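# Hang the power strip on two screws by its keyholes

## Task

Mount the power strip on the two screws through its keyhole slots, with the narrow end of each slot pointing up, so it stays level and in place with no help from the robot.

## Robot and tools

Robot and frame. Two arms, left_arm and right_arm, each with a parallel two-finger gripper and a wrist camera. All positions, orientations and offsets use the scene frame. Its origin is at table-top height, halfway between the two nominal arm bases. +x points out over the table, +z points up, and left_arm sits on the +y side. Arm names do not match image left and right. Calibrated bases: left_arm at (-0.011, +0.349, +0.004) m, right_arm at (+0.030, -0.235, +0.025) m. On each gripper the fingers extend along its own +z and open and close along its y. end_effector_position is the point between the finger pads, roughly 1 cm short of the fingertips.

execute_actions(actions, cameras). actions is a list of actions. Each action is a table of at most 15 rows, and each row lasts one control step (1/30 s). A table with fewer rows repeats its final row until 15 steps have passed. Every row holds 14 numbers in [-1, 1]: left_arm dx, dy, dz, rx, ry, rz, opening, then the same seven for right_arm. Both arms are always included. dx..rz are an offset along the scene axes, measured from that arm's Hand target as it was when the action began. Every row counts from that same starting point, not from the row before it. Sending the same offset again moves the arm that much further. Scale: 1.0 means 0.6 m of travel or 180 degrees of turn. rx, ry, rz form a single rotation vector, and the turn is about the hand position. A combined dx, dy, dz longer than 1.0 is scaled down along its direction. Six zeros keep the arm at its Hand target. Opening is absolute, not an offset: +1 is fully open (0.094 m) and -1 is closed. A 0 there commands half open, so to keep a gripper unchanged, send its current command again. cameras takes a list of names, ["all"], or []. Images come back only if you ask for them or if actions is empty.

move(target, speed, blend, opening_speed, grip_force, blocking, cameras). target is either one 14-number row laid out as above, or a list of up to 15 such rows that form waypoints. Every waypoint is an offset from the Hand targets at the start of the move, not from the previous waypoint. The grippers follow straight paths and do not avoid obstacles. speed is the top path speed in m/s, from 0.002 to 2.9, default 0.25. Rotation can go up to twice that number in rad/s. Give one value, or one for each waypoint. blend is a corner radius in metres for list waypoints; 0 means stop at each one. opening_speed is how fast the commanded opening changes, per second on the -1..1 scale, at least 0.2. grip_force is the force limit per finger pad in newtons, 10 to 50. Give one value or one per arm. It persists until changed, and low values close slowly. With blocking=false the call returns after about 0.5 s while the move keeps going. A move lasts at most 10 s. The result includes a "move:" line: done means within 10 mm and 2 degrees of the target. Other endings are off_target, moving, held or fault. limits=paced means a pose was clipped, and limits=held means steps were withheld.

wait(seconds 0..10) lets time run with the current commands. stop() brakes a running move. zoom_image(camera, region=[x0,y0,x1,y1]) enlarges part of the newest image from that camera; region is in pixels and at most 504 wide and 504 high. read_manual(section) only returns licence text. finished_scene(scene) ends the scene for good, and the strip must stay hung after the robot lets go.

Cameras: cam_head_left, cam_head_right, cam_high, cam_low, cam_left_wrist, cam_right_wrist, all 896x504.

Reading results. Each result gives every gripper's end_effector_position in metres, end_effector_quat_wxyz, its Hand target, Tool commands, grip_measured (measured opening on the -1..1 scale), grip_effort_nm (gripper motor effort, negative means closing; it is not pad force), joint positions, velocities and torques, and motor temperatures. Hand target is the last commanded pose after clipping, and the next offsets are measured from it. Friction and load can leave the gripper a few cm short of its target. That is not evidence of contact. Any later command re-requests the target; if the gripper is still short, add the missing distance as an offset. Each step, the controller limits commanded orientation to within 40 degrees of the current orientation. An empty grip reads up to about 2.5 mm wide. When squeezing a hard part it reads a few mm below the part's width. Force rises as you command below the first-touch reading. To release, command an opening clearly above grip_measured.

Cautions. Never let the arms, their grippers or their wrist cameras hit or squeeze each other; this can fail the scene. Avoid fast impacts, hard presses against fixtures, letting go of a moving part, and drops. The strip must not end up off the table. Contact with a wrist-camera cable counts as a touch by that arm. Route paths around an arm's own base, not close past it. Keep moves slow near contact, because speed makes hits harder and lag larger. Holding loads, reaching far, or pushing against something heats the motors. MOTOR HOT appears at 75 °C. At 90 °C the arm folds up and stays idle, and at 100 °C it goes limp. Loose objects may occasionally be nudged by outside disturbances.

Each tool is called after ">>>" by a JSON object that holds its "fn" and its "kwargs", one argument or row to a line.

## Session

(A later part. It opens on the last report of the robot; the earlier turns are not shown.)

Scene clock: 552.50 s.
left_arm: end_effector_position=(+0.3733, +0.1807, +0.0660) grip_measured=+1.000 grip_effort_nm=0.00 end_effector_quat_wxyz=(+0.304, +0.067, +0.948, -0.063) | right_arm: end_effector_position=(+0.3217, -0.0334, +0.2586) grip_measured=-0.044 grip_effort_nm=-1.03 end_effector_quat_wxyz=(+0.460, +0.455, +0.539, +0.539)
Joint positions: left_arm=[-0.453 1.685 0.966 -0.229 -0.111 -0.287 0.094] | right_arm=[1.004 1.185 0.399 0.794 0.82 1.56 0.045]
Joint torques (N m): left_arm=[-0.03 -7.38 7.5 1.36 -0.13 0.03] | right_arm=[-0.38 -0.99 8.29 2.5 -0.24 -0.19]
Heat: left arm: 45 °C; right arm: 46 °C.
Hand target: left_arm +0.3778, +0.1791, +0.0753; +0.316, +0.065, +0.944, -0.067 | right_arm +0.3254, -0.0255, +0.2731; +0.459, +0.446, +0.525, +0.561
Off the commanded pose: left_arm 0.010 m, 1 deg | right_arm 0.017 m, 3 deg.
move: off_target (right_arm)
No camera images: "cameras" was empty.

>>> {"fn": "move", "kwargs": {
  "target": [0,0,0,0,0,0,1,0,0,-0.0035,0,0,0,-0.12],
  "speed": 0.05,
  "cameras": []
}}

>>> {"fn": "move", "kwargs": {
  "target": [0,0,0,0,0,0,1,0,0,-0.0035,0,0,0,-0.12],
  "speed": 0.05,
  "cameras": ["cam_high","cam_head_right","cam_head_left"]
}}

>>> {"fn": "zoom_image", "kwargs": {
  "camera": "cam_high",
  "region": [330, 122, 360, 146]
}}

>>> {"fn": "zoom_image", "kwargs": {
  "camera": "cam_high",
  "region": [478, 190, 508, 214]
}}

>>> {"fn": "zoom_image", "kwargs": {
  "camera": "cam_head_right",
  "region": [352, 306, 382, 330]
}}

>>> {"fn": "zoom_image", "kwargs": {
  "camera": "cam_head_right",
  "region": [426, 216, 456, 240]
}}

>>> {"fn": "zoom_image", "kwargs": {
  "camera": "cam_head_left",
  "region": [340, 270, 420, 330]
}}

>>> {"fn": "zoom_image", "kwargs": {
  "camera": "cam_head_left",
  "region": [380, 220, 460, 280]
}}

Scene clock: 554.93 s.
left_arm: end_effector_position=(+0.3733, +0.1807, +0.0660) grip_measured=+1.000 grip_effort_nm=0.00 end_effector_quat_wxyz=(+0.304, +0.067, +0.948, -0.063) | right_arm: end_effector_position=(+0.3217, -0.0335, +0.2584) grip_measured=-0.044 grip_effort_nm=-1.03 end_effector_quat_wxyz=(+0.460, +0.456, +0.535, +0.543)
Joint positions: left_arm=[-0.453 1.685 0.966 -0.229 -0.111 -0.287 0.094] | right_arm=[1.004 1.192 0.393 0.816 0.821 1.561 0.045]
Joint torques (N m): left_arm=[-0.03 -7.36 7.51 1.36 -0.13 0.04] | right_arm=[-0.25 -0.88 8.24 2.38 -0.19 -0.23]
Heat: left arm: 45 °C; right arm: 46 °C.
Hand target: left_arm +0.3778, +0.1791, +0.0753; +0.316, +0.065, +0.944, -0.067 | right_arm +0.3254, -0.0256, +0.2711; +0.459, +0.446, +0.525, +0.561
Off the commanded pose: left_arm 0.010 m, 1 deg | right_arm 0.015 m, 3 deg.
move: off_target (right_arm)
No camera images: "cameras" was empty.

Scene clock: 555.77 s.
left_arm: end_effector_position=(+0.3733, +0.1807, +0.0660) grip_measured=+1.000 grip_effort_nm=0.00 end_effector_quat_wxyz=(+0.304, +0.067, +0.948, -0.063) | right_arm: end_effector_position=(+0.3216, -0.0335, +0.2583) grip_measured=-0.044 grip_effort_nm=-1.03 end_effector_quat_wxyz=(+0.459, +0.456, +0.532, +0.546)
Joint positions: left_arm=[-0.453 1.685 0.966 -0.229 -0.111 -0.287 0.094] | right_arm=[1.004 1.199 0.388 0.837 0.822 1.561 0.045]
Joint torques (N m): left_arm=[-0.03 -7.38 7.5 1.36 -0.13 0.04] | right_arm=[-0.46 -0.91 8.14 2.29 -0.25 -0.16]
Heat: left arm: 45 °C; right arm: 46 °C.
Hand target: left_arm +0.3778, +0.1791, +0.0753; +0.316, +0.065, +0.944, -0.067 | right_arm +0.3254, -0.0255, +0.2691; +0.459, +0.446, +0.525, +0.561
Off the commanded pose: left_arm 0.010 m, 1 deg | right_arm 0.014 m, 2 deg.
move: off_target (right_arm)
Images, in order (width x height): cam_head_left 896x504, cam_head_right 896x504, cam_high 896x504.

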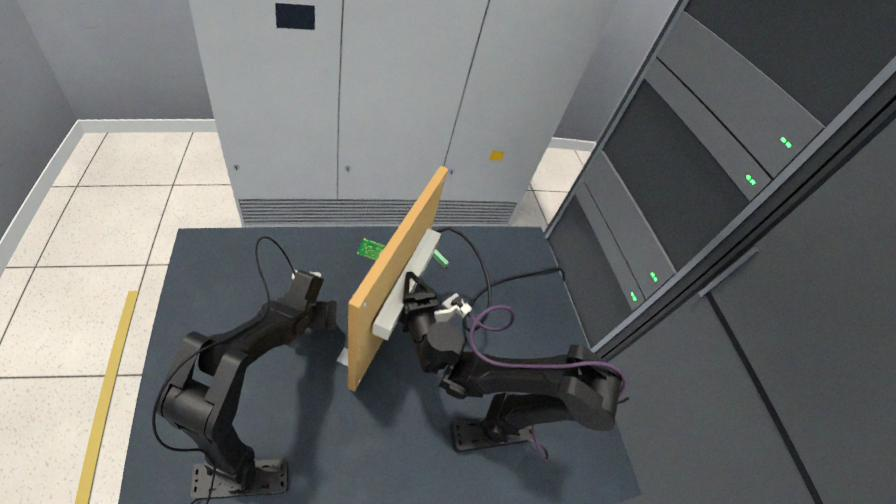

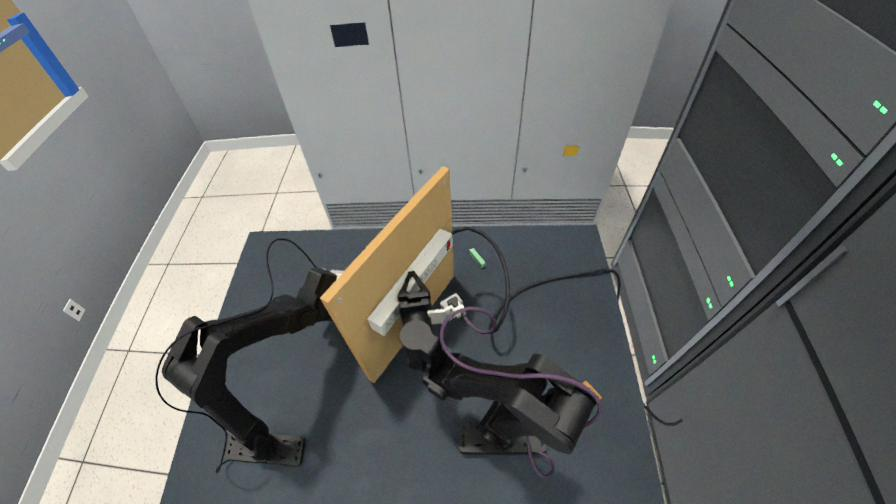

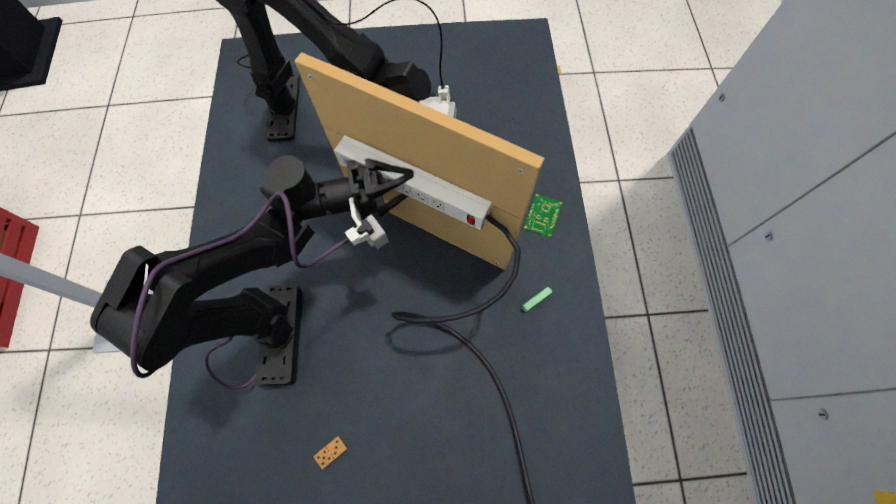

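Scaled by 16.800 from the camera's 896x504 image, which has a finer 1280x720 frame.

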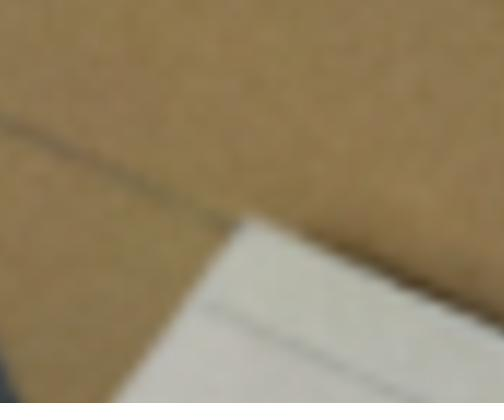

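Scaled by 16.800 from the camera's 896x504 image, which has a finer 1280x720 frame.

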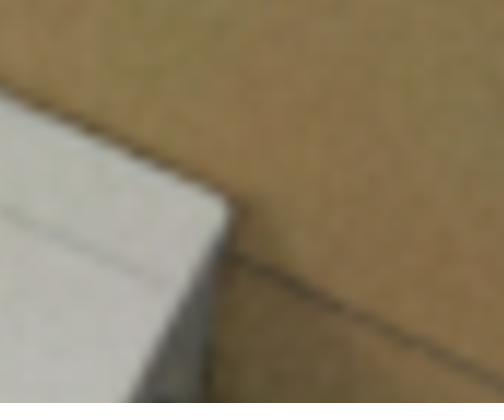

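Scaled by 16.800 from the camera's 896x504 image, which has a finer 1280x720 frame.

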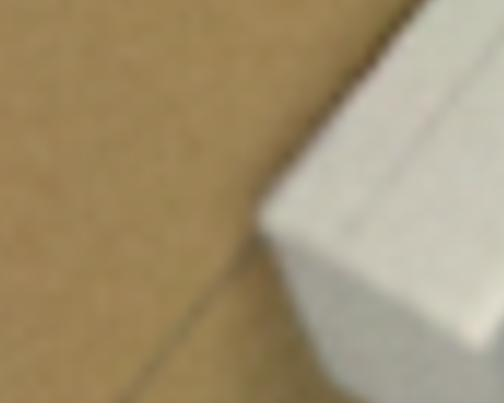

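Scaled by 16.800 from the camera's 896x504 image, which has a finer 1280x720 frame.

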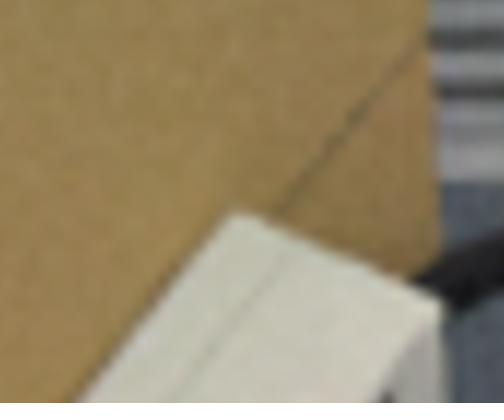

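Scaled by 6.300 from the camera's 896x504 image, which has a finer 1280x720 frame.

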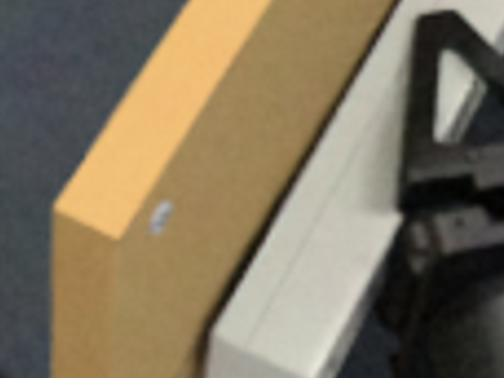

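Scaled by 6.300 from the camera's 896x504 image, which has a finer 1280x720 frame.

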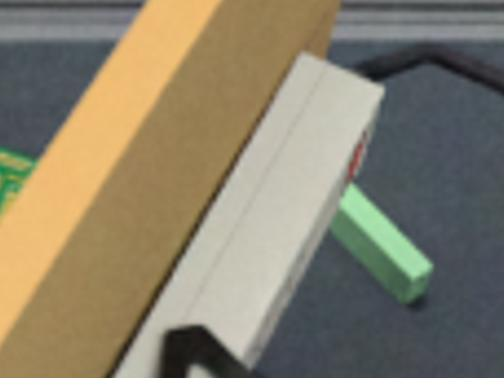

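>>> {"fn": "move", "kwargs": {
  "target": [
    [0,0,0,0,0,0,1,-0.01283,-0.02028,0,0,0,0,-0.12],
    [0,0,0,0,0,0,1,-0.0640,-0.1025,0.0362,0.00892,0.01408,0,-0.12]
  ],
  "speed": 0.05,
  "cameras": []
}}

Scene clock: 561.53 s.
left_arm: end_effector_position=(+0.3733, +0.1807, +0.0660) grip_measured=+1.000 grip_effort_nm=0.00 end_effector_quat_wxyz=(+0.304, +0.067, +0.948, -0.063) | right_arm: end_effector_position=(+0.2876, -0.0848, +0.2768) grip_measured=-0.044 grip_effort_nm=-1.03 end_effector_quat_wxyz=(+0.440, +0.467, +0.543, +0.542)
Joint positions: left_arm=[-0.453 1.685 0.966 -0.229 -0.111 -0.287 0.094] | right_arm=[0.989 0.727 0.349 0.341 0.79 1.625 0.045]
Joint torques (N m): left_arm=[-0.03 -7.36 7.49 1.36 -0.13 0.03] | right_arm=[-0.49 -1.89 7.66 2.16 -0.09 -0.11]
Heat: left arm: 45 °C; right arm: 46 °C.
Hand target: left_arm +0.3778, +0.1791, +0.0753; +0.316, +0.065, +0.944, -0.067 | right_arm +0.2870, -0.0870, +0.2907; +0.441, +0.465, +0.527, +0.558
Off the commanded pose: left_arm 0.010 m, 1 deg | right_arm 0.014 m, 3 deg.
move: off_target (right_arm)
No camera images: "cameras" was empty.

>>> {"fn": "move", "kwargs": {
  "target": [
    [0,0,0,0,0,0,1,0.0467,0.0733,0,-0.00684,-0.0108,0,-0.12]
  ],
  "speed": 0.05,
  "cameras": []
}}

Scene clock: 565.03 s.
left_arm: end_effector_position=(+0.3733, +0.1807, +0.0660) grip_measured=+1.000 grip_effort_nm=0.00 end_effector_quat_wxyz=(+0.304, +0.067, +0.948, -0.063) | right_arm: end_effector_position=(+0.3117, -0.0476, +0.2593) grip_measured=-0.044 grip_effort_nm=-1.03 end_effector_quat_wxyz=(+0.451, +0.453, +0.558, +0.529)
Joint positions: left_arm=[-0.453 1.685 0.966 -0.229 -0.111 -0.287 0.094] | right_arm=[0.993 1.038 0.381 0.609 0.79 1.58 0.045]
Joint torques (N m): left_arm=[-0.03 -7.36 7.51 1.36 -0.13 0.03] | right_arm=[0.2 -2.37 10.54 2.45 0.04 -0.19]
Heat: left arm: 45 °C; right arm: 46 °C.
Hand target: left_arm +0.3778, +0.1791, +0.0753; +0.316, +0.065, +0.944, -0.067 | right_arm +0.3151, -0.0431, +0.2908; +0.455, +0.451, +0.525, +0.560
Off the commanded pose: left_arm 0.010 m, 1 deg | right_arm 0.032 m, 5 deg.
move: off_target (right_arm)
No camera images: "cameras" was empty.

>>> {"fn": "move", "kwargs": {
  "target": [
    [0,0,0,0,0,0,1,0.00867,0.01417,0.00067,-0.00134,-0.00211,0,-0.12]
  ],
  "speed": 0.05,
  "cameras": []
}}

Scene clock: 567.00 s.
left_arm: end_effector_position=(+0.3733, +0.1807, +0.0660) grip_measured=+1.000 grip_effort_nm=0.00 end_effector_quat_wxyz=(+0.304, +0.067, +0.948, -0.063) | right_arm: end_effector_position=(+0.3173, -0.0395, +0.2607) grip_measured=-0.044 grip_effort_nm=-1.03 end_effector_quat_wxyz=(+0.454, +0.451, +0.557, +0.530)
Joint positions: left_arm=[-0.453 1.685 0.966 -0.229 -0.111 -0.287 0.094] | right_arm=[0.993 1.097 0.404 0.655 0.79 1.569 0.045]
Joint torques (N m): left_arm=[-0.03 -7.36 7.49 1.36 -0.13 0.04] | right_arm=[0.34 -2.61 10.51 2.46 0.09 -0.2]
Heat: left arm: 45 °C; right arm: 46 °C.
Hand target: left_arm +0.3778, +0.1791, +0.0753; +0.316, +0.065, +0.944, -0.067 | right_arm +0.3203, -0.0346, +0.2913; +0.458, +0.448, +0.525, +0.560
Off the commanded pose: left_arm 0.010 m, 1 deg | right_arm 0.031 m, 5 deg.
move: off_target (right_arm)
No camera images: "cameras" was empty.

>>> {"fn": "move", "kwargs": {
  "target": [0,0,0,0,0,0,1,0.00567,0.01033,0.0018,0,0,0,-0.12],
  "speed": 0.05,
  "cameras": []
}}

Scene clock: 568.33 s.
left_arm: end_effector_position=(+0.3733, +0.1807, +0.0660) grip_measured=+1.000 grip_effort_nm=0.00 end_effector_quat_wxyz=(+0.304, +0.067, +0.948, -0.063) | right_arm: end_effector_position=(+0.3207, -0.0354, +0.2607) grip_measured=-0.044 grip_effort_nm=-1.03 end_effector_quat_wxyz=(+0.456, +0.452, +0.557, +0.527)
Joint positions: left_arm=[-0.453 1.685 0.966 -0.229 -0.111 -0.287 0.094] | right_arm=[0.995 1.13 0.423 0.666 0.799 1.569 0.045]
Joint torques (N m): left_arm=[-0.03 -7.35 7.5 1.36 -0.13 0.03] | right_arm=[0.47 -2.86 10.51 2.5 0 -0.19]
Heat: left arm: 45 °C; right arm: 46 °C.
Hand target: left_arm +0.3778, +0.1791, +0.0753; +0.316, +0.065, +0.944, -0.067 | right_arm +0.3237, -0.0284, +0.2923; +0.458, +0.448, +0.525, +0.560
Off the commanded pose: left_arm 0.010 m, 1 deg | right_arm 0.033 m, 5 deg.
move: off_target (right_arm)
No camera images: "cameras" was empty.

>>> {"fn": "wait", "kwargs": {
  "seconds": 0,
  "cameras": ["cam_high","cam_head_right","cam_head_left"]
}}

>>> {"fn": "zoom_image", "kwargs": {
  "camera": "cam_high",
  "region": [330, 122, 360, 146]
}}

>>> {"fn": "zoom_image", "kwargs": {
  "camera": "cam_high",
  "region": [478, 190, 508, 214]
}}

>>> {"fn": "zoom_image", "kwargs": {
  "camera": "cam_head_right",
  "region": [352, 306, 382, 330]
}}

>>> {"fn": "zoom_image", "kwargs": {
  "camera": "cam_head_right",
  "region": [426, 216, 456, 240]
}}

Scene clock: 569.30 s.
left_arm: end_effector_position=(+0.3733, +0.1807, +0.0660) grip_measured=+1.000 grip_effort_nm=0.00 end_effector_quat_wxyz=(+0.304, +0.067, +0.948, -0.063) | right_arm: end_effector_position=(+0.3207, -0.0354, +0.2607) grip_measured=-0.044 grip_effort_nm=-1.03 end_effector_quat_wxyz=(+0.456, +0.452, +0.557, +0.527)
Joint positions: left_arm=[-0.453 1.685 0.966 -0.229 -0.111 -0.287 0.094] | right_arm=[0.995 1.13 0.423 0.666 0.799 1.569 0.045]
Joint torques (N m): left_arm=[-0.02 -7.35 7.5 1.36 -0.13 0.03] | right_arm=[0.38 -2.84 10.5 2.53 0 -0.2]
Heat: left arm: 45 °C; right arm: 46 °C.
Hand target: left_arm +0.3778, +0.1791, +0.0753; +0.316, +0.065, +0.944, -0.067 | right_arm +0.3237, -0.0284, +0.2923; +0.458, +0.448, +0.525, +0.560
Tool commands: left_gripper/opening=+1.0 right_gripper/opening=-0.12
Off the commanded pose: left_arm 0.010 m, 1 deg | right_arm 0.033 m, 5 deg.
Images, in order (width x height): cam_head_left 896x504, cam_head_right 896x504, cam_high 896x504.

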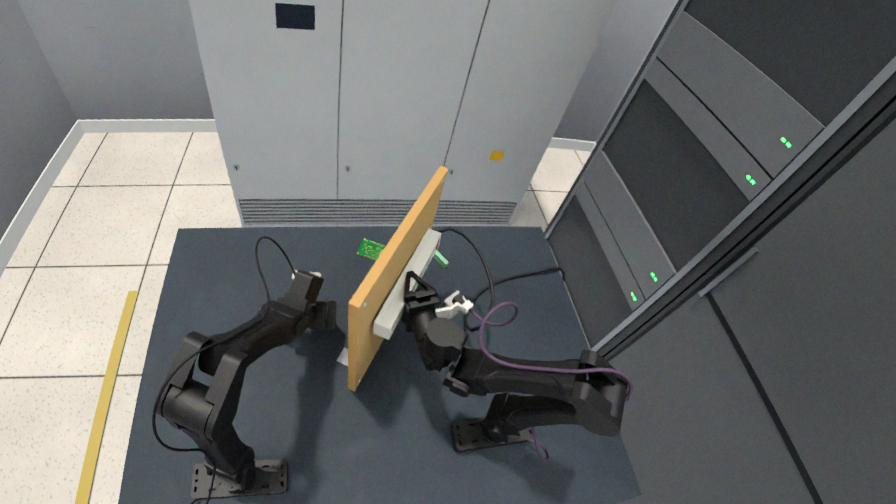

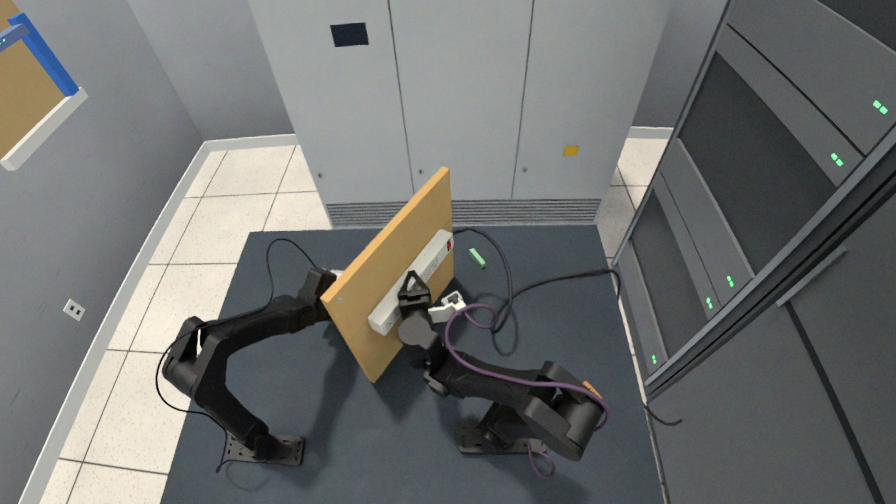

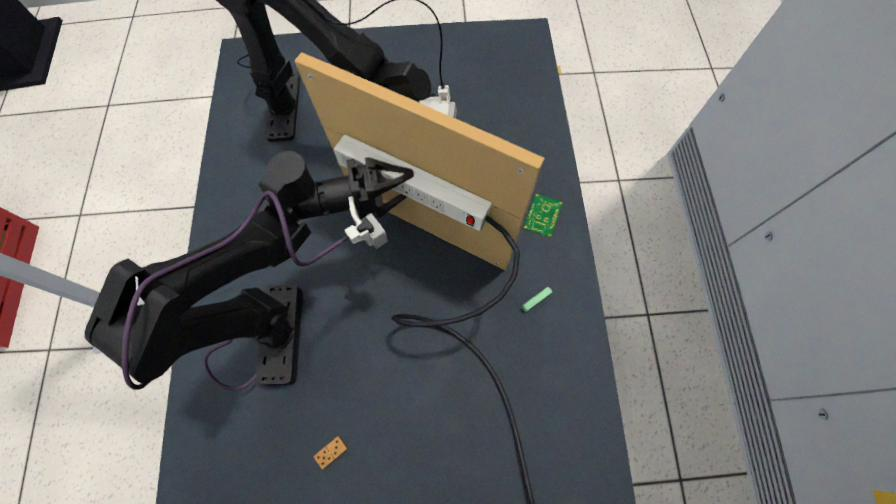

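Scaled by 16.800 from the camera's 896x504 image, which has a finer 1280x720 frame.

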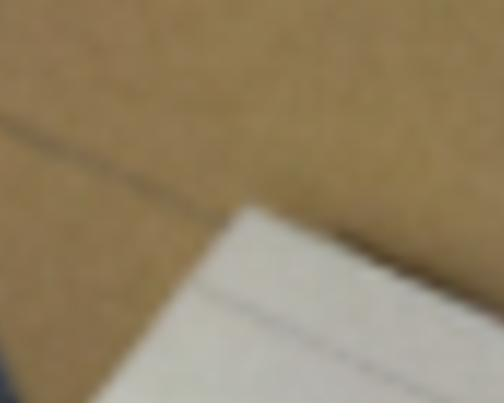

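Scaled by 16.800 from the camera's 896x504 image, which has a finer 1280x720 frame.

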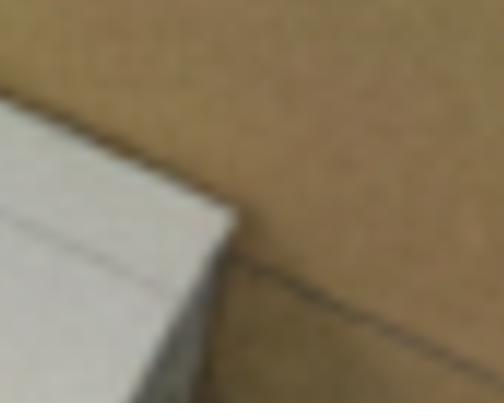

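Scaled by 16.800 from the camera's 896x504 image, which has a finer 1280x720 frame.

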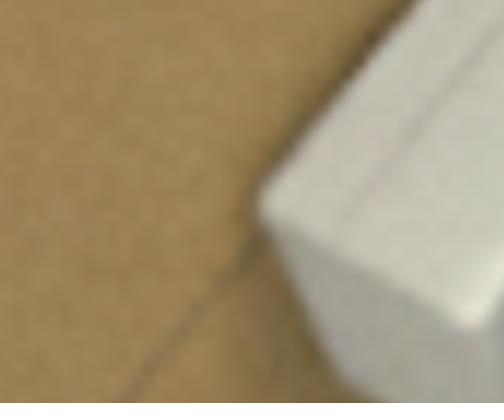

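Scaled by 16.800 from the camera's 896x504 image, which has a finer 1280x720 frame.

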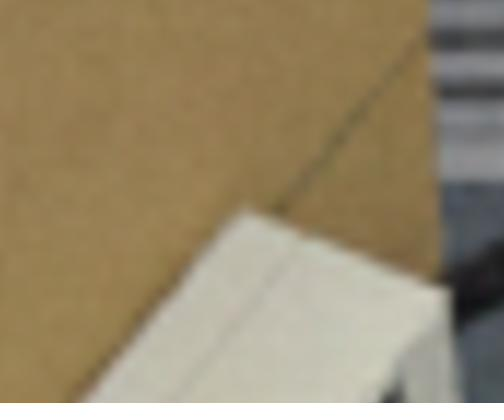

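>>> {"fn": "move", "kwargs": {
  "target": [
    [0,0,0,0,0,0,1,-0.00892,-0.01408,0,0,0,0,-0.12],
    [0,0,0,0,0,0,1,-0.01085,-0.01285,-0.0003,0,0,0,-0.12],
    [0,0,0,0,0,0,1,0.0000,0.0042,0.0005,0,0,0,-0.12]
  ],
  "speed": 0.04,
  "cameras": []
}}

Scene clock: 576.00 s.
left_arm: end_effector_position=(+0.3733, +0.1807, +0.0660) grip_measured=+1.000 grip_effort_nm=0.00 end_effector_quat_wxyz=(+0.304, +0.067, +0.948, -0.063) | right_arm: end_effector_position=(+0.3204, -0.0347, +0.2608) grip_measured=-0.044 grip_effort_nm=-1.03 end_effector_quat_wxyz=(+0.458, +0.454, +0.555, +0.525)
Joint positions: left_arm=[-0.453 1.685 0.966 -0.229 -0.111 -0.287 0.094] | right_arm=[1.002 1.137 0.427 0.668 0.812 1.569 0.045]
Joint torques (N m): left_arm=[-0.03 -7.38 7.5 1.36 -0.13 0.04] | right_arm=[0.54 -2.62 10.76 2.47 -0.11 -0.19]
Heat: left arm: 45 °C; right arm: 45 °C.
Hand target: left_arm +0.3778, +0.1791, +0.0753; +0.316, +0.065, +0.944, -0.067 | right_arm +0.3237, -0.0259, +0.2925; +0.458, +0.448, +0.525, +0.560
Off the commanded pose: left_arm 0.010 m, 1 deg | right_arm 0.033 m, 5 deg.
move: off_target (right_arm)
No camera images: "cameras" was empty.

>>> {"fn": "move", "kwargs": {
  "target": [
    [0,0,0,0,0,0,1,-0.00892,-0.01408,0,0,0,0,-0.12],
    [0,0,0,0,0,0,1,-0.0103,-0.01319,-0.0015,0,0,0,-0.12],
    [0,0,0,0,0,0,1,-0.0014,0.0009,-0.0010,0,0,0,-0.12]
  ],
  "speed": 0.04,
  "cameras": []
}}

Scene clock: 578.27 s.
left_arm: end_effector_position=(+0.3733, +0.1807, +0.0660) grip_measured=+1.000 grip_effort_nm=0.00 end_effector_quat_wxyz=(+0.304, +0.067, +0.948, -0.063) | right_arm: end_effector_position=(+0.3198, -0.0339, +0.2609) grip_measured=-0.044 grip_effort_nm=-1.03 end_effector_quat_wxyz=(+0.458, +0.453, +0.555, +0.526)
Joint positions: left_arm=[-0.453 1.685 0.966 -0.229 -0.111 -0.287 0.094] | right_arm=[1.006 1.138 0.427 0.672 0.816 1.567 0.045]
Joint torques (N m): left_arm=[-0.03 -7.38 7.5 1.36 -0.13 0.04] | right_arm=[0.66 -2.55 10.54 2.49 -0.03 -0.21]
Heat: left arm: 45 °C; right arm: 45 °C.
Hand target: left_arm +0.3778, +0.1791, +0.0753; +0.316, +0.065, +0.944, -0.067 | right_arm +0.3229, -0.0254, +0.2919; +0.458, +0.448, +0.525, +0.560
Off the commanded pose: left_arm 0.010 m, 1 deg | right_arm 0.032 m, 5 deg.
move: off_target (right_arm)
No camera images: "cameras" was empty.

>>> {"fn": "move", "kwargs": {
  "target": [
    [0,0,0,0,0,0,1,-0.05983,-0.10267,-0.0020,0,0,0,-0.12],
    [0,0,0,0,0,0,1,-0.00483,-0.0150,-0.0020,0,0,0,-0.12]
  ],
  "speed": 0.05,
  "cameras": []
}}

>>> {"fn": "move", "kwargs": {
  "target": [0,0,0,0,0,0,1,0.00567,0.01033,0.0018,0,0,0,-0.12],
  "speed": 0.05,
  "cameras": []
}}

Scene clock: 582.93 s.
left_arm: end_effector_position=(+0.3733, +0.1807, +0.0660) grip_measured=+1.000 grip_effort_nm=0.00 end_effector_quat_wxyz=(+0.304, +0.067, +0.948, -0.063) | right_arm: end_effector_position=(+0.3168, -0.0389, +0.2604) grip_measured=-0.044 grip_effort_nm=-1.03 end_effector_quat_wxyz=(+0.454, +0.450, +0.558, +0.530)
Joint positions: left_arm=[-0.453 1.685 0.966 -0.229 -0.111 -0.287 0.094] | right_arm=[0.996 1.098 0.403 0.659 0.792 1.567 0.045]
Joint torques (N m): left_arm=[-0.02 -7.36 7.5 1.36 -0.13 0.04] | right_arm=[0.34 -2.74 10.1 2.44 0.05 -0.12]
Heat: left arm: 45 °C; right arm: 45 °C.
Hand target: left_arm +0.3778, +0.1791, +0.0753; +0.316, +0.065, +0.944, -0.067 | right_arm +0.3199, -0.0343, +0.2909; +0.458, +0.448, +0.525, +0.561
Off the commanded pose: left_arm 0.010 m, 1 deg | right_arm 0.031 m, 5 deg.
move: off_target (right_arm)
No camera images: "cameras" was empty.

Scene clock: 583.70 s.
left_arm: end_effector_position=(+0.3733, +0.1807, +0.0660) grip_measured=+1.000 grip_effort_nm=0.01 end_effector_quat_wxyz=(+0.304, +0.067, +0.948, -0.063) | right_arm: end_effector_position=(+0.3206, -0.0338, +0.2602) grip_measured=-0.044 grip_effort_nm=-1.03 end_effector_quat_wxyz=(+0.455, +0.450, +0.559, +0.527)
Joint positions: left_arm=[-0.453 1.685 0.966 -0.229 -0.111 -0.287 0.094] | right_arm=[0.996 1.134 0.424 0.668 0.795 1.567 0.045]
Joint torques (N m): left_arm=[-0.05 -7.36 7.5 1.36 -0.13 0.03] | right_arm=[0.58 -2.91 10.22 2.49 0.04 -0.17]
Heat: left arm: 45 °C; right arm: 45 °C.
Hand target: left_arm +0.3778, +0.1791, +0.0753; +0.316, +0.065, +0.944, -0.067 | right_arm +0.3234, -0.0281, +0.2919; +0.458, +0.448, +0.525, +0.560
Off the commanded pose: left_arm 0.010 m, 1 deg | right_arm 0.032 m, 5 deg.
move: off_target (right_arm)
No camera images: "cameras" was empty.

>>> {"fn": "move", "kwargs": {
  "target": [0,0,0,0,0,0,1,0.0027,0.0042,0.0003,0,0,0,-0.12],
  "speed": 0.05,
  "cameras": []
}}

Scene clock: 584.83 s.
left_arm: end_effector_position=(+0.3733, +0.1807, +0.0660) grip_measured=+1.000 grip_effort_nm=0.00 end_effector_quat_wxyz=(+0.304, +0.067, +0.948, -0.063) | right_arm: end_effector_position=(+0.3210, -0.0335, +0.2602) grip_measured=-0.044 grip_effort_nm=-1.03 end_effector_quat_wxyz=(+0.457, +0.452, +0.557, +0.527)
Joint positions: left_arm=[-0.453 1.685 0.966 -0.229 -0.111 -0.287 0.094] | right_arm=[0.999 1.141 0.426 0.675 0.803 1.567 0.045]
Joint torques (N m): left_arm=[-0.03 -7.38 7.5 1.36 -0.13 0.03] | right_arm=[0.47 -2.44 10.85 2.47 -0.01 -0.17]
Heat: left arm: 45 °C; right arm: 45 °C.
Hand target: left_arm +0.3778, +0.1791, +0.0753; +0.316, +0.065, +0.944, -0.067 | right_arm +0.3249, -0.0255, +0.2921; +0.458, +0.448, +0.525, +0.561
Off the commanded pose: left_arm 0.010 m, 1 deg | right_arm 0.033 m, 5 deg.
move: off_target (right_arm)
No camera images: "cameras" was empty.

>>> {"fn": "wait", "kwargs": {
  "seconds": 0,
  "cameras": ["cam_high","cam_head_right","cam_head_left"]
}}

>>> {"fn": "zoom_image", "kwargs": {
  "camera": "cam_high",
  "region": [330, 122, 360, 146]
}}

>>> {"fn": "zoom_image", "kwargs": {
  "camera": "cam_high",
  "region": [478, 190, 508, 214]
}}

>>> {"fn": "zoom_image", "kwargs": {
  "camera": "cam_head_right",
  "region": [352, 306, 382, 330]
}}

>>> {"fn": "zoom_image", "kwargs": {
  "camera": "cam_head_right",
  "region": [426, 216, 456, 240]
}}

>>> {"fn": "zoom_image", "kwargs": {
  "camera": "cam_head_left",
  "region": [340, 270, 420, 330]
}}

>>> {"fn": "zoom_image", "kwargs": {
  "camera": "cam_head_left",
  "region": [380, 220, 460, 280]
}}

Scene clock: 586.07 s.
left_arm: end_effector_position=(+0.3733, +0.1807, +0.0660) grip_measured=+1.000 grip_effort_nm=0.00 end_effector_quat_wxyz=(+0.304, +0.067, +0.948, -0.063) | right_arm: end_effector_position=(+0.3210, -0.0336, +0.2602) grip_measured=-0.044 grip_effort_nm=-1.03 end_effector_quat_wxyz=(+0.457, +0.452, +0.557, +0.527)
Joint positions: left_arm=[-0.453 1.685 0.966 -0.229 -0.111 -0.287 0.094] | right_arm=[0.999 1.141 0.426 0.675 0.803 1.567 0.045]
Joint torques (N m): left_arm=[-0.02 -7.38 7.5 1.36 -0.13 0.04] | right_arm=[0.55 -2.39 10.8 2.49 -0.04 -0.15]
Heat: left arm: 45 °C; right arm: 45 °C.
Hand target: left_arm +0.3778, +0.1791, +0.0753; +0.316, +0.065, +0.944, -0.067 | right_arm +0.3250, -0.0256, +0.2921; +0.458, +0.448, +0.525, +0.560
Tool commands: left_gripper/opening=+1.0 right_gripper/opening=-0.12
Off the commanded pose: left_arm 0.010 m, 1 deg | right_arm 0.033 m, 5 deg.
Images, in order (width x height): cam_head_left 896x504, cam_head_right 896x504, cam_high 896x504.

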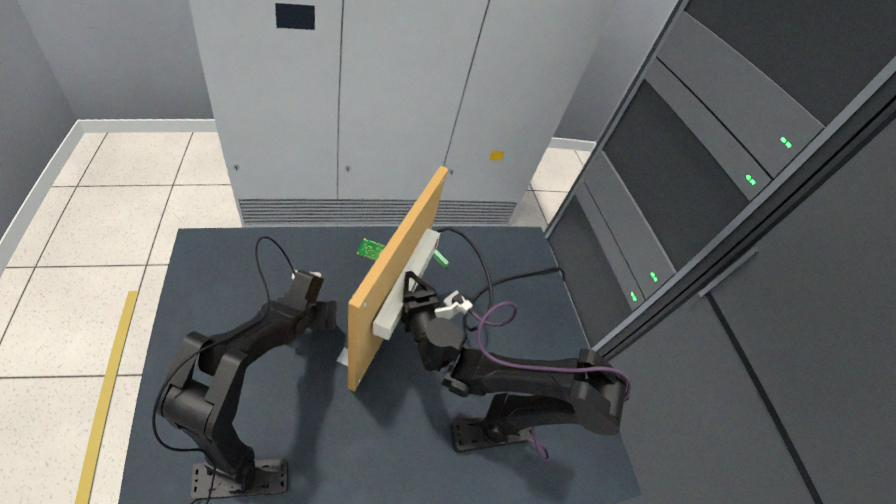

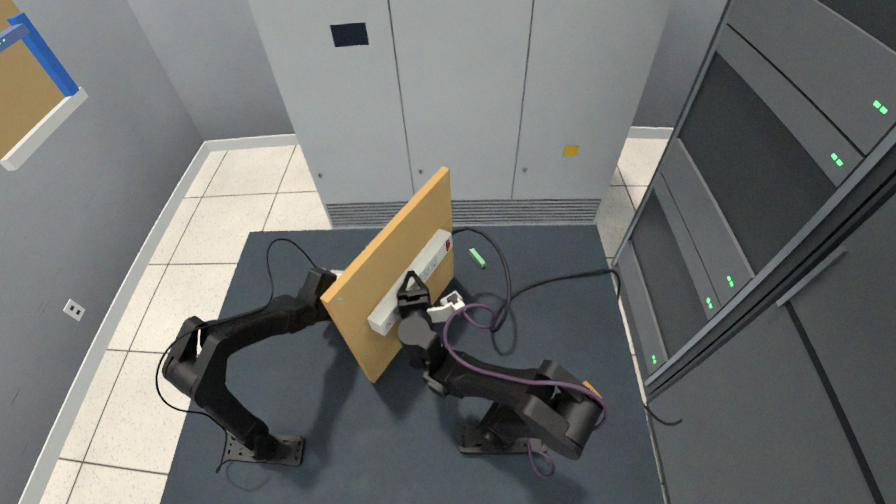

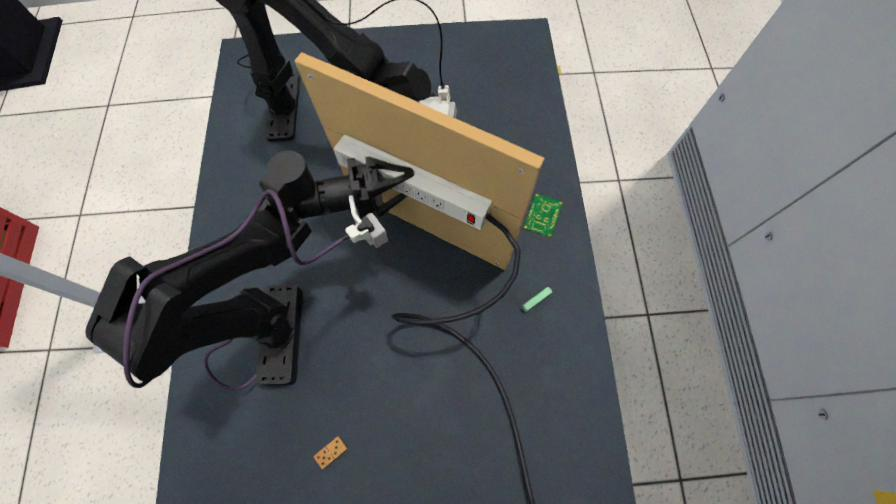

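Scaled by 16.800 from the camera's 896x504 image, which has a finer 1280x720 frame.

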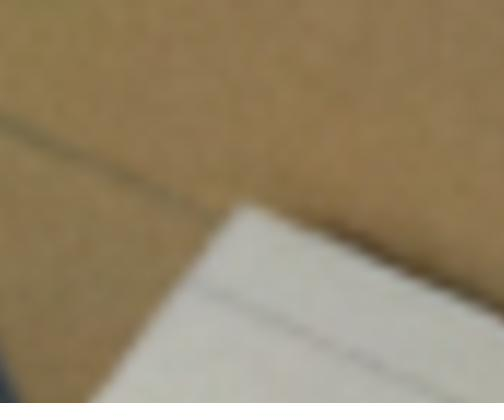

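Scaled by 16.800 from the camera's 896x504 image, which has a finer 1280x720 frame.

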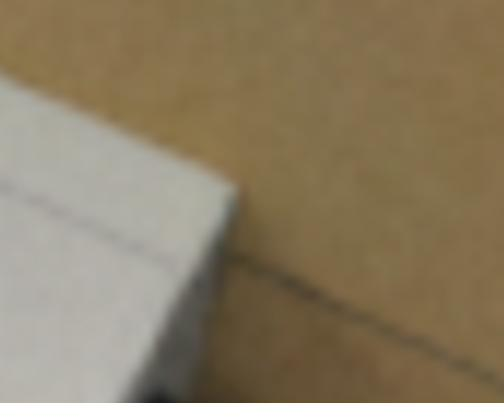

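Scaled by 16.800 from the camera's 896x504 image, which has a finer 1280x720 frame.

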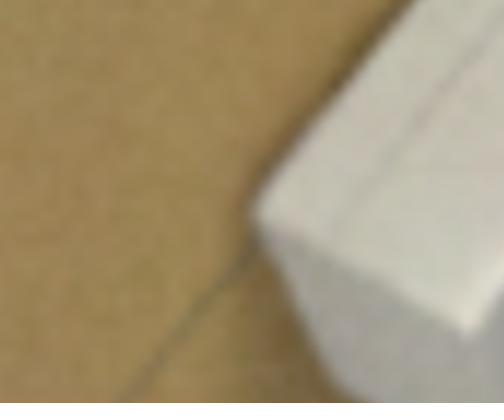

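Scaled by 16.800 from the camera's 896x504 image, which has a finer 1280x720 frame.

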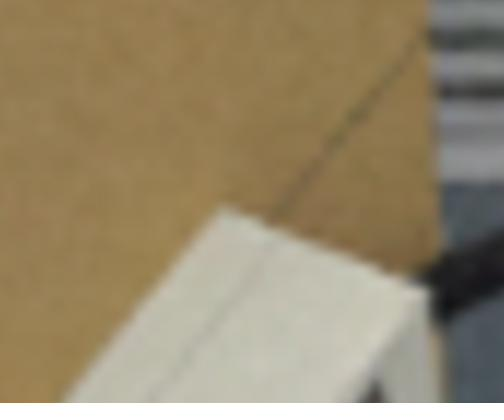

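Scaled by 6.300 from the camera's 896x504 image, which has a finer 1280x720 frame.

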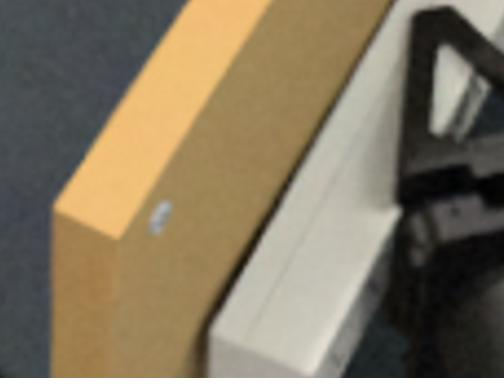

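Scaled by 6.300 from the camera's 896x504 image, which has a finer 1280x720 frame.

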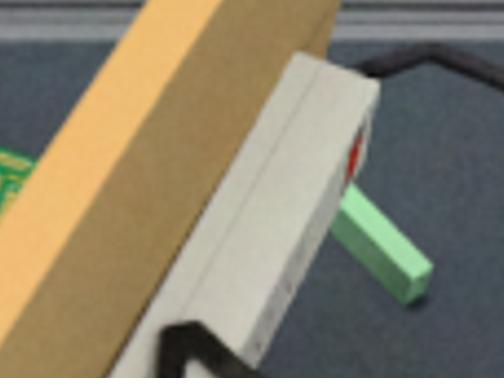

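>>> {"fn": "move", "kwargs": {
  "target": [
    [0,0,0,0,0,0,1,-0.06333,-0.10233,-0.00417,-0.00282,-0.00446,0,-0.12],
    [0,0,0,0,0,0,1,-0.0080,-0.01483,-0.00417,-0.00282,-0.00446,0,-0.12]
  ],
  "speed": 0.05,
  "cameras": []
}}

Scene clock: 595.87 s.
left_arm: end_effector_position=(+0.3733, +0.1807, +0.0660) grip_measured=+1.000 grip_effort_nm=0.00 end_effector_quat_wxyz=(+0.304, +0.067, +0.948, -0.063) | right_arm: end_effector_position=(+0.3171, -0.0392, +0.2592) grip_measured=-0.044 grip_effort_nm=-1.03 end_effector_quat_wxyz=(+0.459, +0.444, +0.556, +0.531)
Joint positions: left_arm=[-0.453 1.685 0.966 -0.229 -0.111 -0.287 0.094] | right_arm=[0.994 1.11 0.389 0.702 0.79 1.545 0.045]
Joint torques (N m): left_arm=[-0.02 -7.36 7.5 1.36 -0.13 0.04] | right_arm=[0.25 -2.86 10.15 2.5 0.03 -0.21]
Heat: left arm: 45 °C; right arm: 46 °C.
Hand target: left_arm +0.3778, +0.1791, +0.0753; +0.316, +0.065, +0.944, -0.067 | right_arm +0.3202, -0.0345, +0.2895; +0.463, +0.442, +0.525, +0.561
Off the commanded pose: left_arm 0.010 m, 1 deg | right_arm 0.031 m, 5 deg.
move: off_target (right_arm)
No camera images: "cameras" was empty.

>>> {"fn": "move", "kwargs": {
  "target": [0,0,0,0,0,0,1,0.00567,0.01033,0.0018,0,0,0,-0.12],
  "speed": 0.05,
  "cameras": []
}}

>>> {"fn": "move", "kwargs": {
  "target": [0,0,0,0,0,0,1,0.0027,0.0042,0.0003,0,0,0,-0.12],
  "speed": 0.05,
  "cameras": []
}}

Scene clock: 597.17 s.
left_arm: end_effector_position=(+0.3733, +0.1807, +0.0660) grip_measured=+1.000 grip_effort_nm=0.00 end_effector_quat_wxyz=(+0.304, +0.067, +0.948, -0.063) | right_arm: end_effector_position=(+0.3206, -0.0353, +0.2593) grip_measured=-0.044 grip_effort_nm=-1.03 end_effector_quat_wxyz=(+0.462, +0.446, +0.556, +0.528)
Joint positions: left_arm=[-0.453 1.685 0.966 -0.229 -0.111 -0.287 0.094] | right_arm=[0.995 1.143 0.408 0.712 0.799 1.545 0.045]
Joint torques (N m): left_arm=[-0.03 -7.36 7.5 1.36 -0.13 0.04] | right_arm=[0.53 -2.95 10.48 2.49 -0.08 -0.15]
Heat: left arm: 45 °C; right arm: 46 °C.
Hand target: left_arm +0.3778, +0.1791, +0.0753; +0.316, +0.065, +0.944, -0.067 | right_arm +0.3236, -0.0282, +0.2906; +0.463, +0.442, +0.525, +0.561
Off the commanded pose: left_arm 0.010 m, 1 deg | right_arm 0.032 m, 5 deg.
move: off_target (right_arm)
No camera images: "cameras" was empty.

Scene clock: 597.90 s.
left_arm: end_effector_position=(+0.3733, +0.1807, +0.0660) grip_measured=+1.000 grip_effort_nm=0.00 end_effector_quat_wxyz=(+0.304, +0.067, +0.948, -0.063) | right_arm: end_effector_position=(+0.3210, -0.0345, +0.2594) grip_measured=-0.044 grip_effort_nm=-1.03 end_effector_quat_wxyz=(+0.464, +0.448, +0.554, +0.526)
Joint positions: left_arm=[-0.453 1.685 0.966 -0.229 -0.111 -0.287 0.094] | right_arm=[1 1.154 0.412 0.72 0.812 1.544 0.045]
Joint torques (N m): left_arm=[-0.02 -7.38 7.5 1.36 -0.13 0.04] | right_arm=[0.03 -2.93 10.78 2.52 -0.15 -0.23]
Heat: left arm: 45 °C; right arm: 46 °C.
Hand target: left_arm +0.3778, +0.1791, +0.0753; +0.316, +0.065, +0.944, -0.067 | right_arm +0.3252, -0.0258, +0.2909; +0.463, +0.442, +0.524, +0.561
Off the commanded pose: left_arm 0.010 m, 1 deg | right_arm 0.033 m, 5 deg.
move: off_target (right_arm)
No camera images: "cameras" was empty.

>>> {"fn": "wait", "kwargs": {
  "seconds": 0,
  "cameras": ["cam_high","cam_head_right","cam_head_left"]
}}

>>> {"fn": "zoom_image", "kwargs": {
  "camera": "cam_high",
  "region": [330, 122, 360, 146]
}}

>>> {"fn": "zoom_image", "kwargs": {
  "camera": "cam_high",
  "region": [478, 190, 508, 214]
}}

>>> {"fn": "zoom_image", "kwargs": {
  "camera": "cam_head_right",
  "region": [352, 306, 382, 330]
}}

>>> {"fn": "zoom_image", "kwargs": {
  "camera": "cam_head_right",
  "region": [426, 216, 456, 240]
}}

>>> {"fn": "zoom_image", "kwargs": {
  "camera": "cam_head_left",
  "region": [340, 270, 420, 330]
}}

>>> {"fn": "zoom_image", "kwargs": {
  "camera": "cam_head_left",
  "region": [380, 220, 460, 280]
}}

Scene clock: 598.80 s.
left_arm: end_effector_position=(+0.3733, +0.1807, +0.0660) grip_measured=+1.000 grip_effort_nm=0.00 end_effector_quat_wxyz=(+0.304, +0.067, +0.948, -0.063) | right_arm: end_effector_position=(+0.3210, -0.0345, +0.2593) grip_measured=-0.044 grip_effort_nm=-1.03 end_effector_quat_wxyz=(+0.464, +0.448, +0.554, +0.526)
Joint positions: left_arm=[-0.453 1.685 0.966 -0.229 -0.111 -0.287 0.094] | right_arm=[1 1.154 0.412 0.72 0.812 1.544 0.045]
Joint torques (N m): left_arm=[-0.03 -7.36 7.49 1.36 -0.13 0.04] | right_arm=[-0.08 -2.48 10.82 2.49 -0.12 -0.21]
Heat: left arm: 45 °C; right arm: 46 °C.
Hand target: left_arm +0.3778, +0.1791, +0.0753; +0.316, +0.065, +0.944, -0.067 | right_arm +0.3252, -0.0258, +0.2908; +0.463, +0.442, +0.525, +0.561
Tool commands: left_gripper/opening=+1.0 right_gripper/opening=-0.12
Off the commanded pose: left_arm 0.010 m, 1 deg | right_arm 0.033 m, 5 deg.
Images, in order (width x height): cam_head_left 896x504, cam_head_right 896x504, cam_high 896x504.

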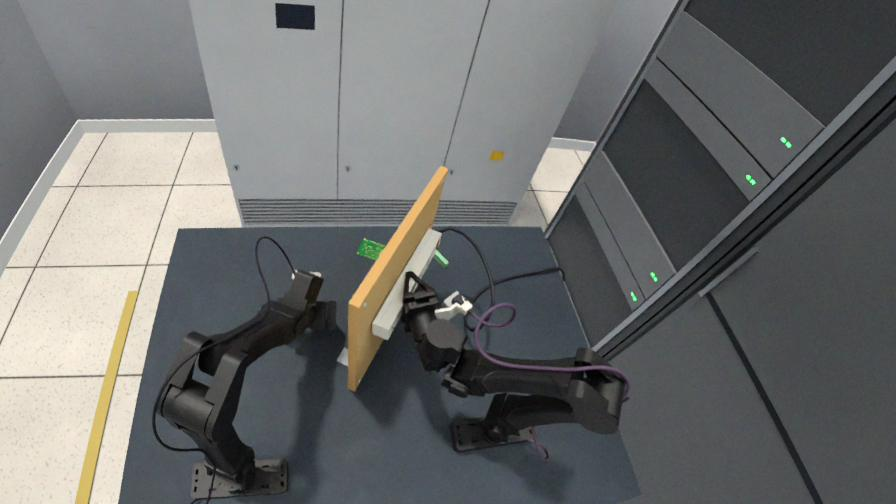

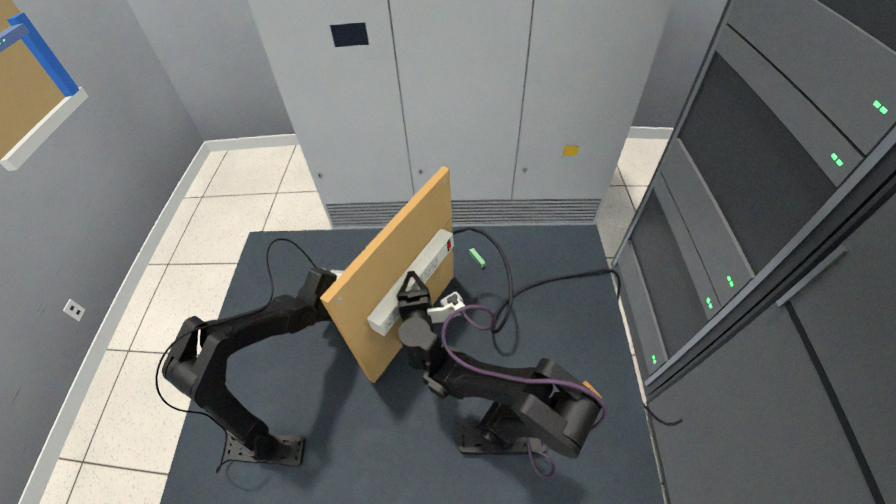

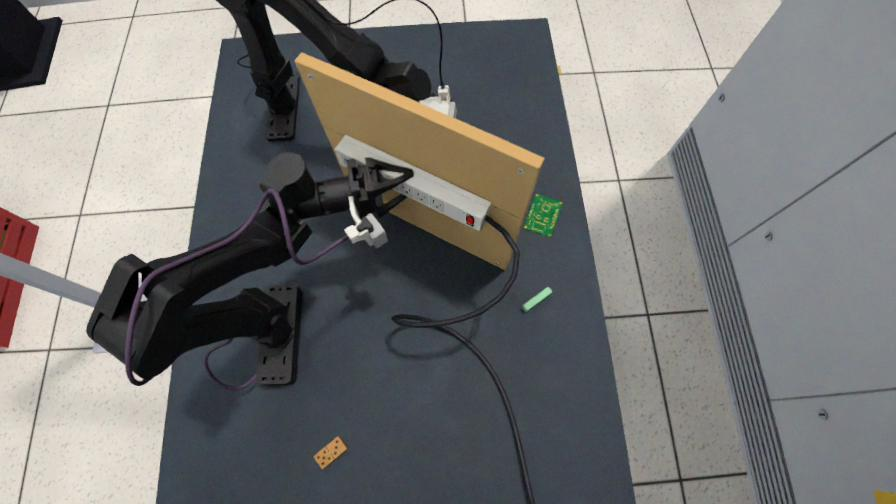

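Scaled by 16.800 from the camera's 896x504 image, which has a finer 1280x720 frame.

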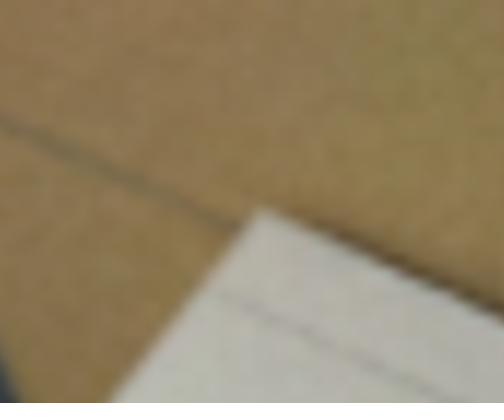

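Scaled by 16.800 from the camera's 896x504 image, which has a finer 1280x720 frame.

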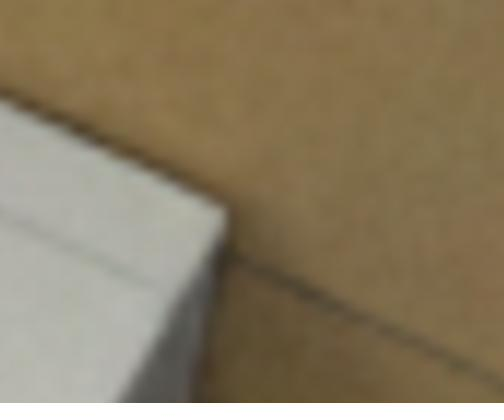

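Scaled by 16.800 from the camera's 896x504 image, which has a finer 1280x720 frame.

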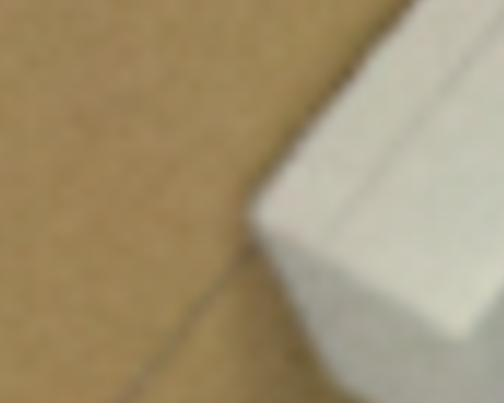

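Scaled by 16.800 from the camera's 896x504 image, which has a finer 1280x720 frame.

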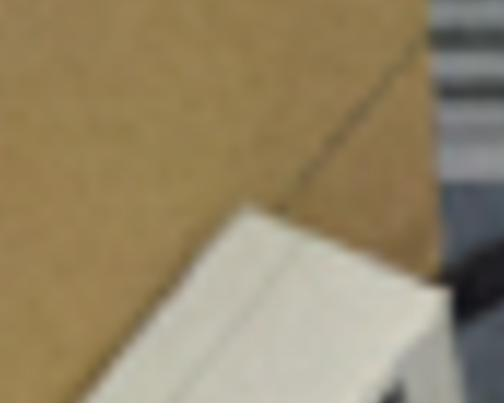

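Scaled by 6.300 from the camera's 896x504 image, which has a finer 1280x720 frame.

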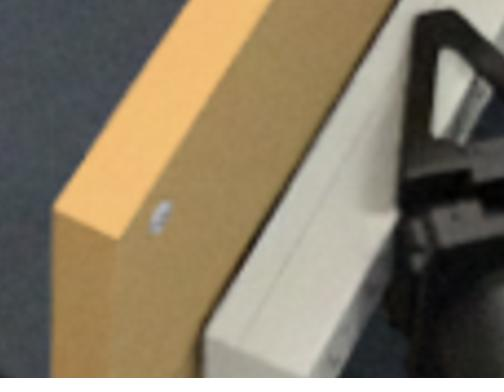

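Scaled by 6.300 from the camera's 896x504 image, which has a finer 1280x720 frame.

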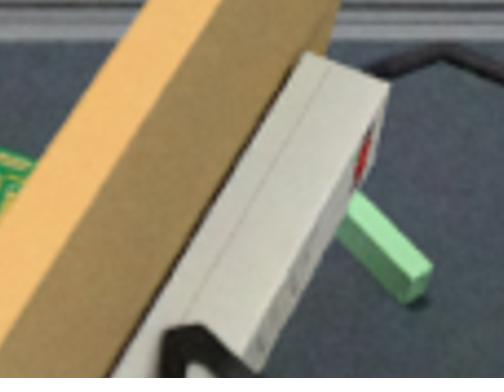

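>>> {"fn": "move", "kwargs": {
  "target": [
    [0,0,0,0,0,0,1,-0.06367,-0.10200,-0.0027,0.00357,0.00563,0,-0.12],
    [0,0,0,0,0,0,1,-0.01683,-0.02883,-0.0027,0.00357,0.00563,0,-0.12]
  ],
  "speed": 0.05,
  "cameras": []
}}

Scene clock: 606.07 s.
left_arm: end_effector_position=(+0.3733, +0.1807, +0.0660) grip_measured=+1.000 grip_effort_nm=0.00 end_effector_quat_wxyz=(+0.304, +0.067, +0.948, -0.063) | right_arm: end_effector_position=(+0.3119, -0.0482, +0.2579) grip_measured=-0.044 grip_effort_nm=-1.03 end_effector_quat_wxyz=(+0.455, +0.450, +0.559, +0.527)
Joint positions: left_arm=[-0.453 1.685 0.966 -0.229 -0.111 -0.287 0.094] | right_arm=[0.992 1.043 0.373 0.627 0.791 1.567 0.045]
Joint torques (N m): left_arm=[-0.03 -7.38 7.5 1.36 -0.13 0.03] | right_arm=[0.34 -2.3 10.37 2.47 0.01 -0.11]
Heat: left arm: 45 °C; right arm: 46 °C.
Hand target: left_arm +0.3778, +0.1791, +0.0753; +0.316, +0.065, +0.944, -0.067 | right_arm +0.3151, -0.0431, +0.2891; +0.456, +0.449, +0.525, +0.560
Off the commanded pose: left_arm 0.010 m, 1 deg | right_arm 0.032 m, 5 deg.
move: off_target (right_arm)
No camera images: "cameras" was empty.

>>> {"fn": "move", "kwargs": {
  "target": [
    [0,0,0,0,0,0,1,0.00817,0.01467,0,-0.00202,-0.00319,0,-0.12]
  ],
  "speed": 0.05,
  "cameras": []
}}

Scene clock: 607.87 s.
left_arm: end_effector_position=(+0.3733, +0.1807, +0.0660) grip_measured=+1.000 grip_effort_nm=0.01 end_effector_quat_wxyz=(+0.304, +0.067, +0.948, -0.063) | right_arm: end_effector_position=(+0.3171, -0.0392, +0.2590) grip_measured=-0.044 grip_effort_nm=-1.03 end_effector_quat_wxyz=(+0.456, +0.448, +0.556, +0.531)
Joint positions: left_arm=[-0.453 1.685 0.966 -0.229 -0.111 -0.287 0.094] | right_arm=[0.994 1.106 0.394 0.684 0.791 1.559 0.045]
Joint torques (N m): left_arm=[-0.03 -7.35 7.5 1.36 -0.13 0.03] | right_arm=[0.42 -2.61 10.15 2.51 0.06 -0.21]
Heat: left arm: 45 °C; right arm: 46 °C.
Hand target: left_arm +0.3778, +0.1791, +0.0753; +0.316, +0.065, +0.944, -0.067 | right_arm +0.3200, -0.0343, +0.2892; +0.460, +0.445, +0.525, +0.561
Off the commanded pose: left_arm 0.010 m, 1 deg | right_arm 0.031 m, 5 deg.
move: off_target (right_arm)
No camera images: "cameras" was empty.


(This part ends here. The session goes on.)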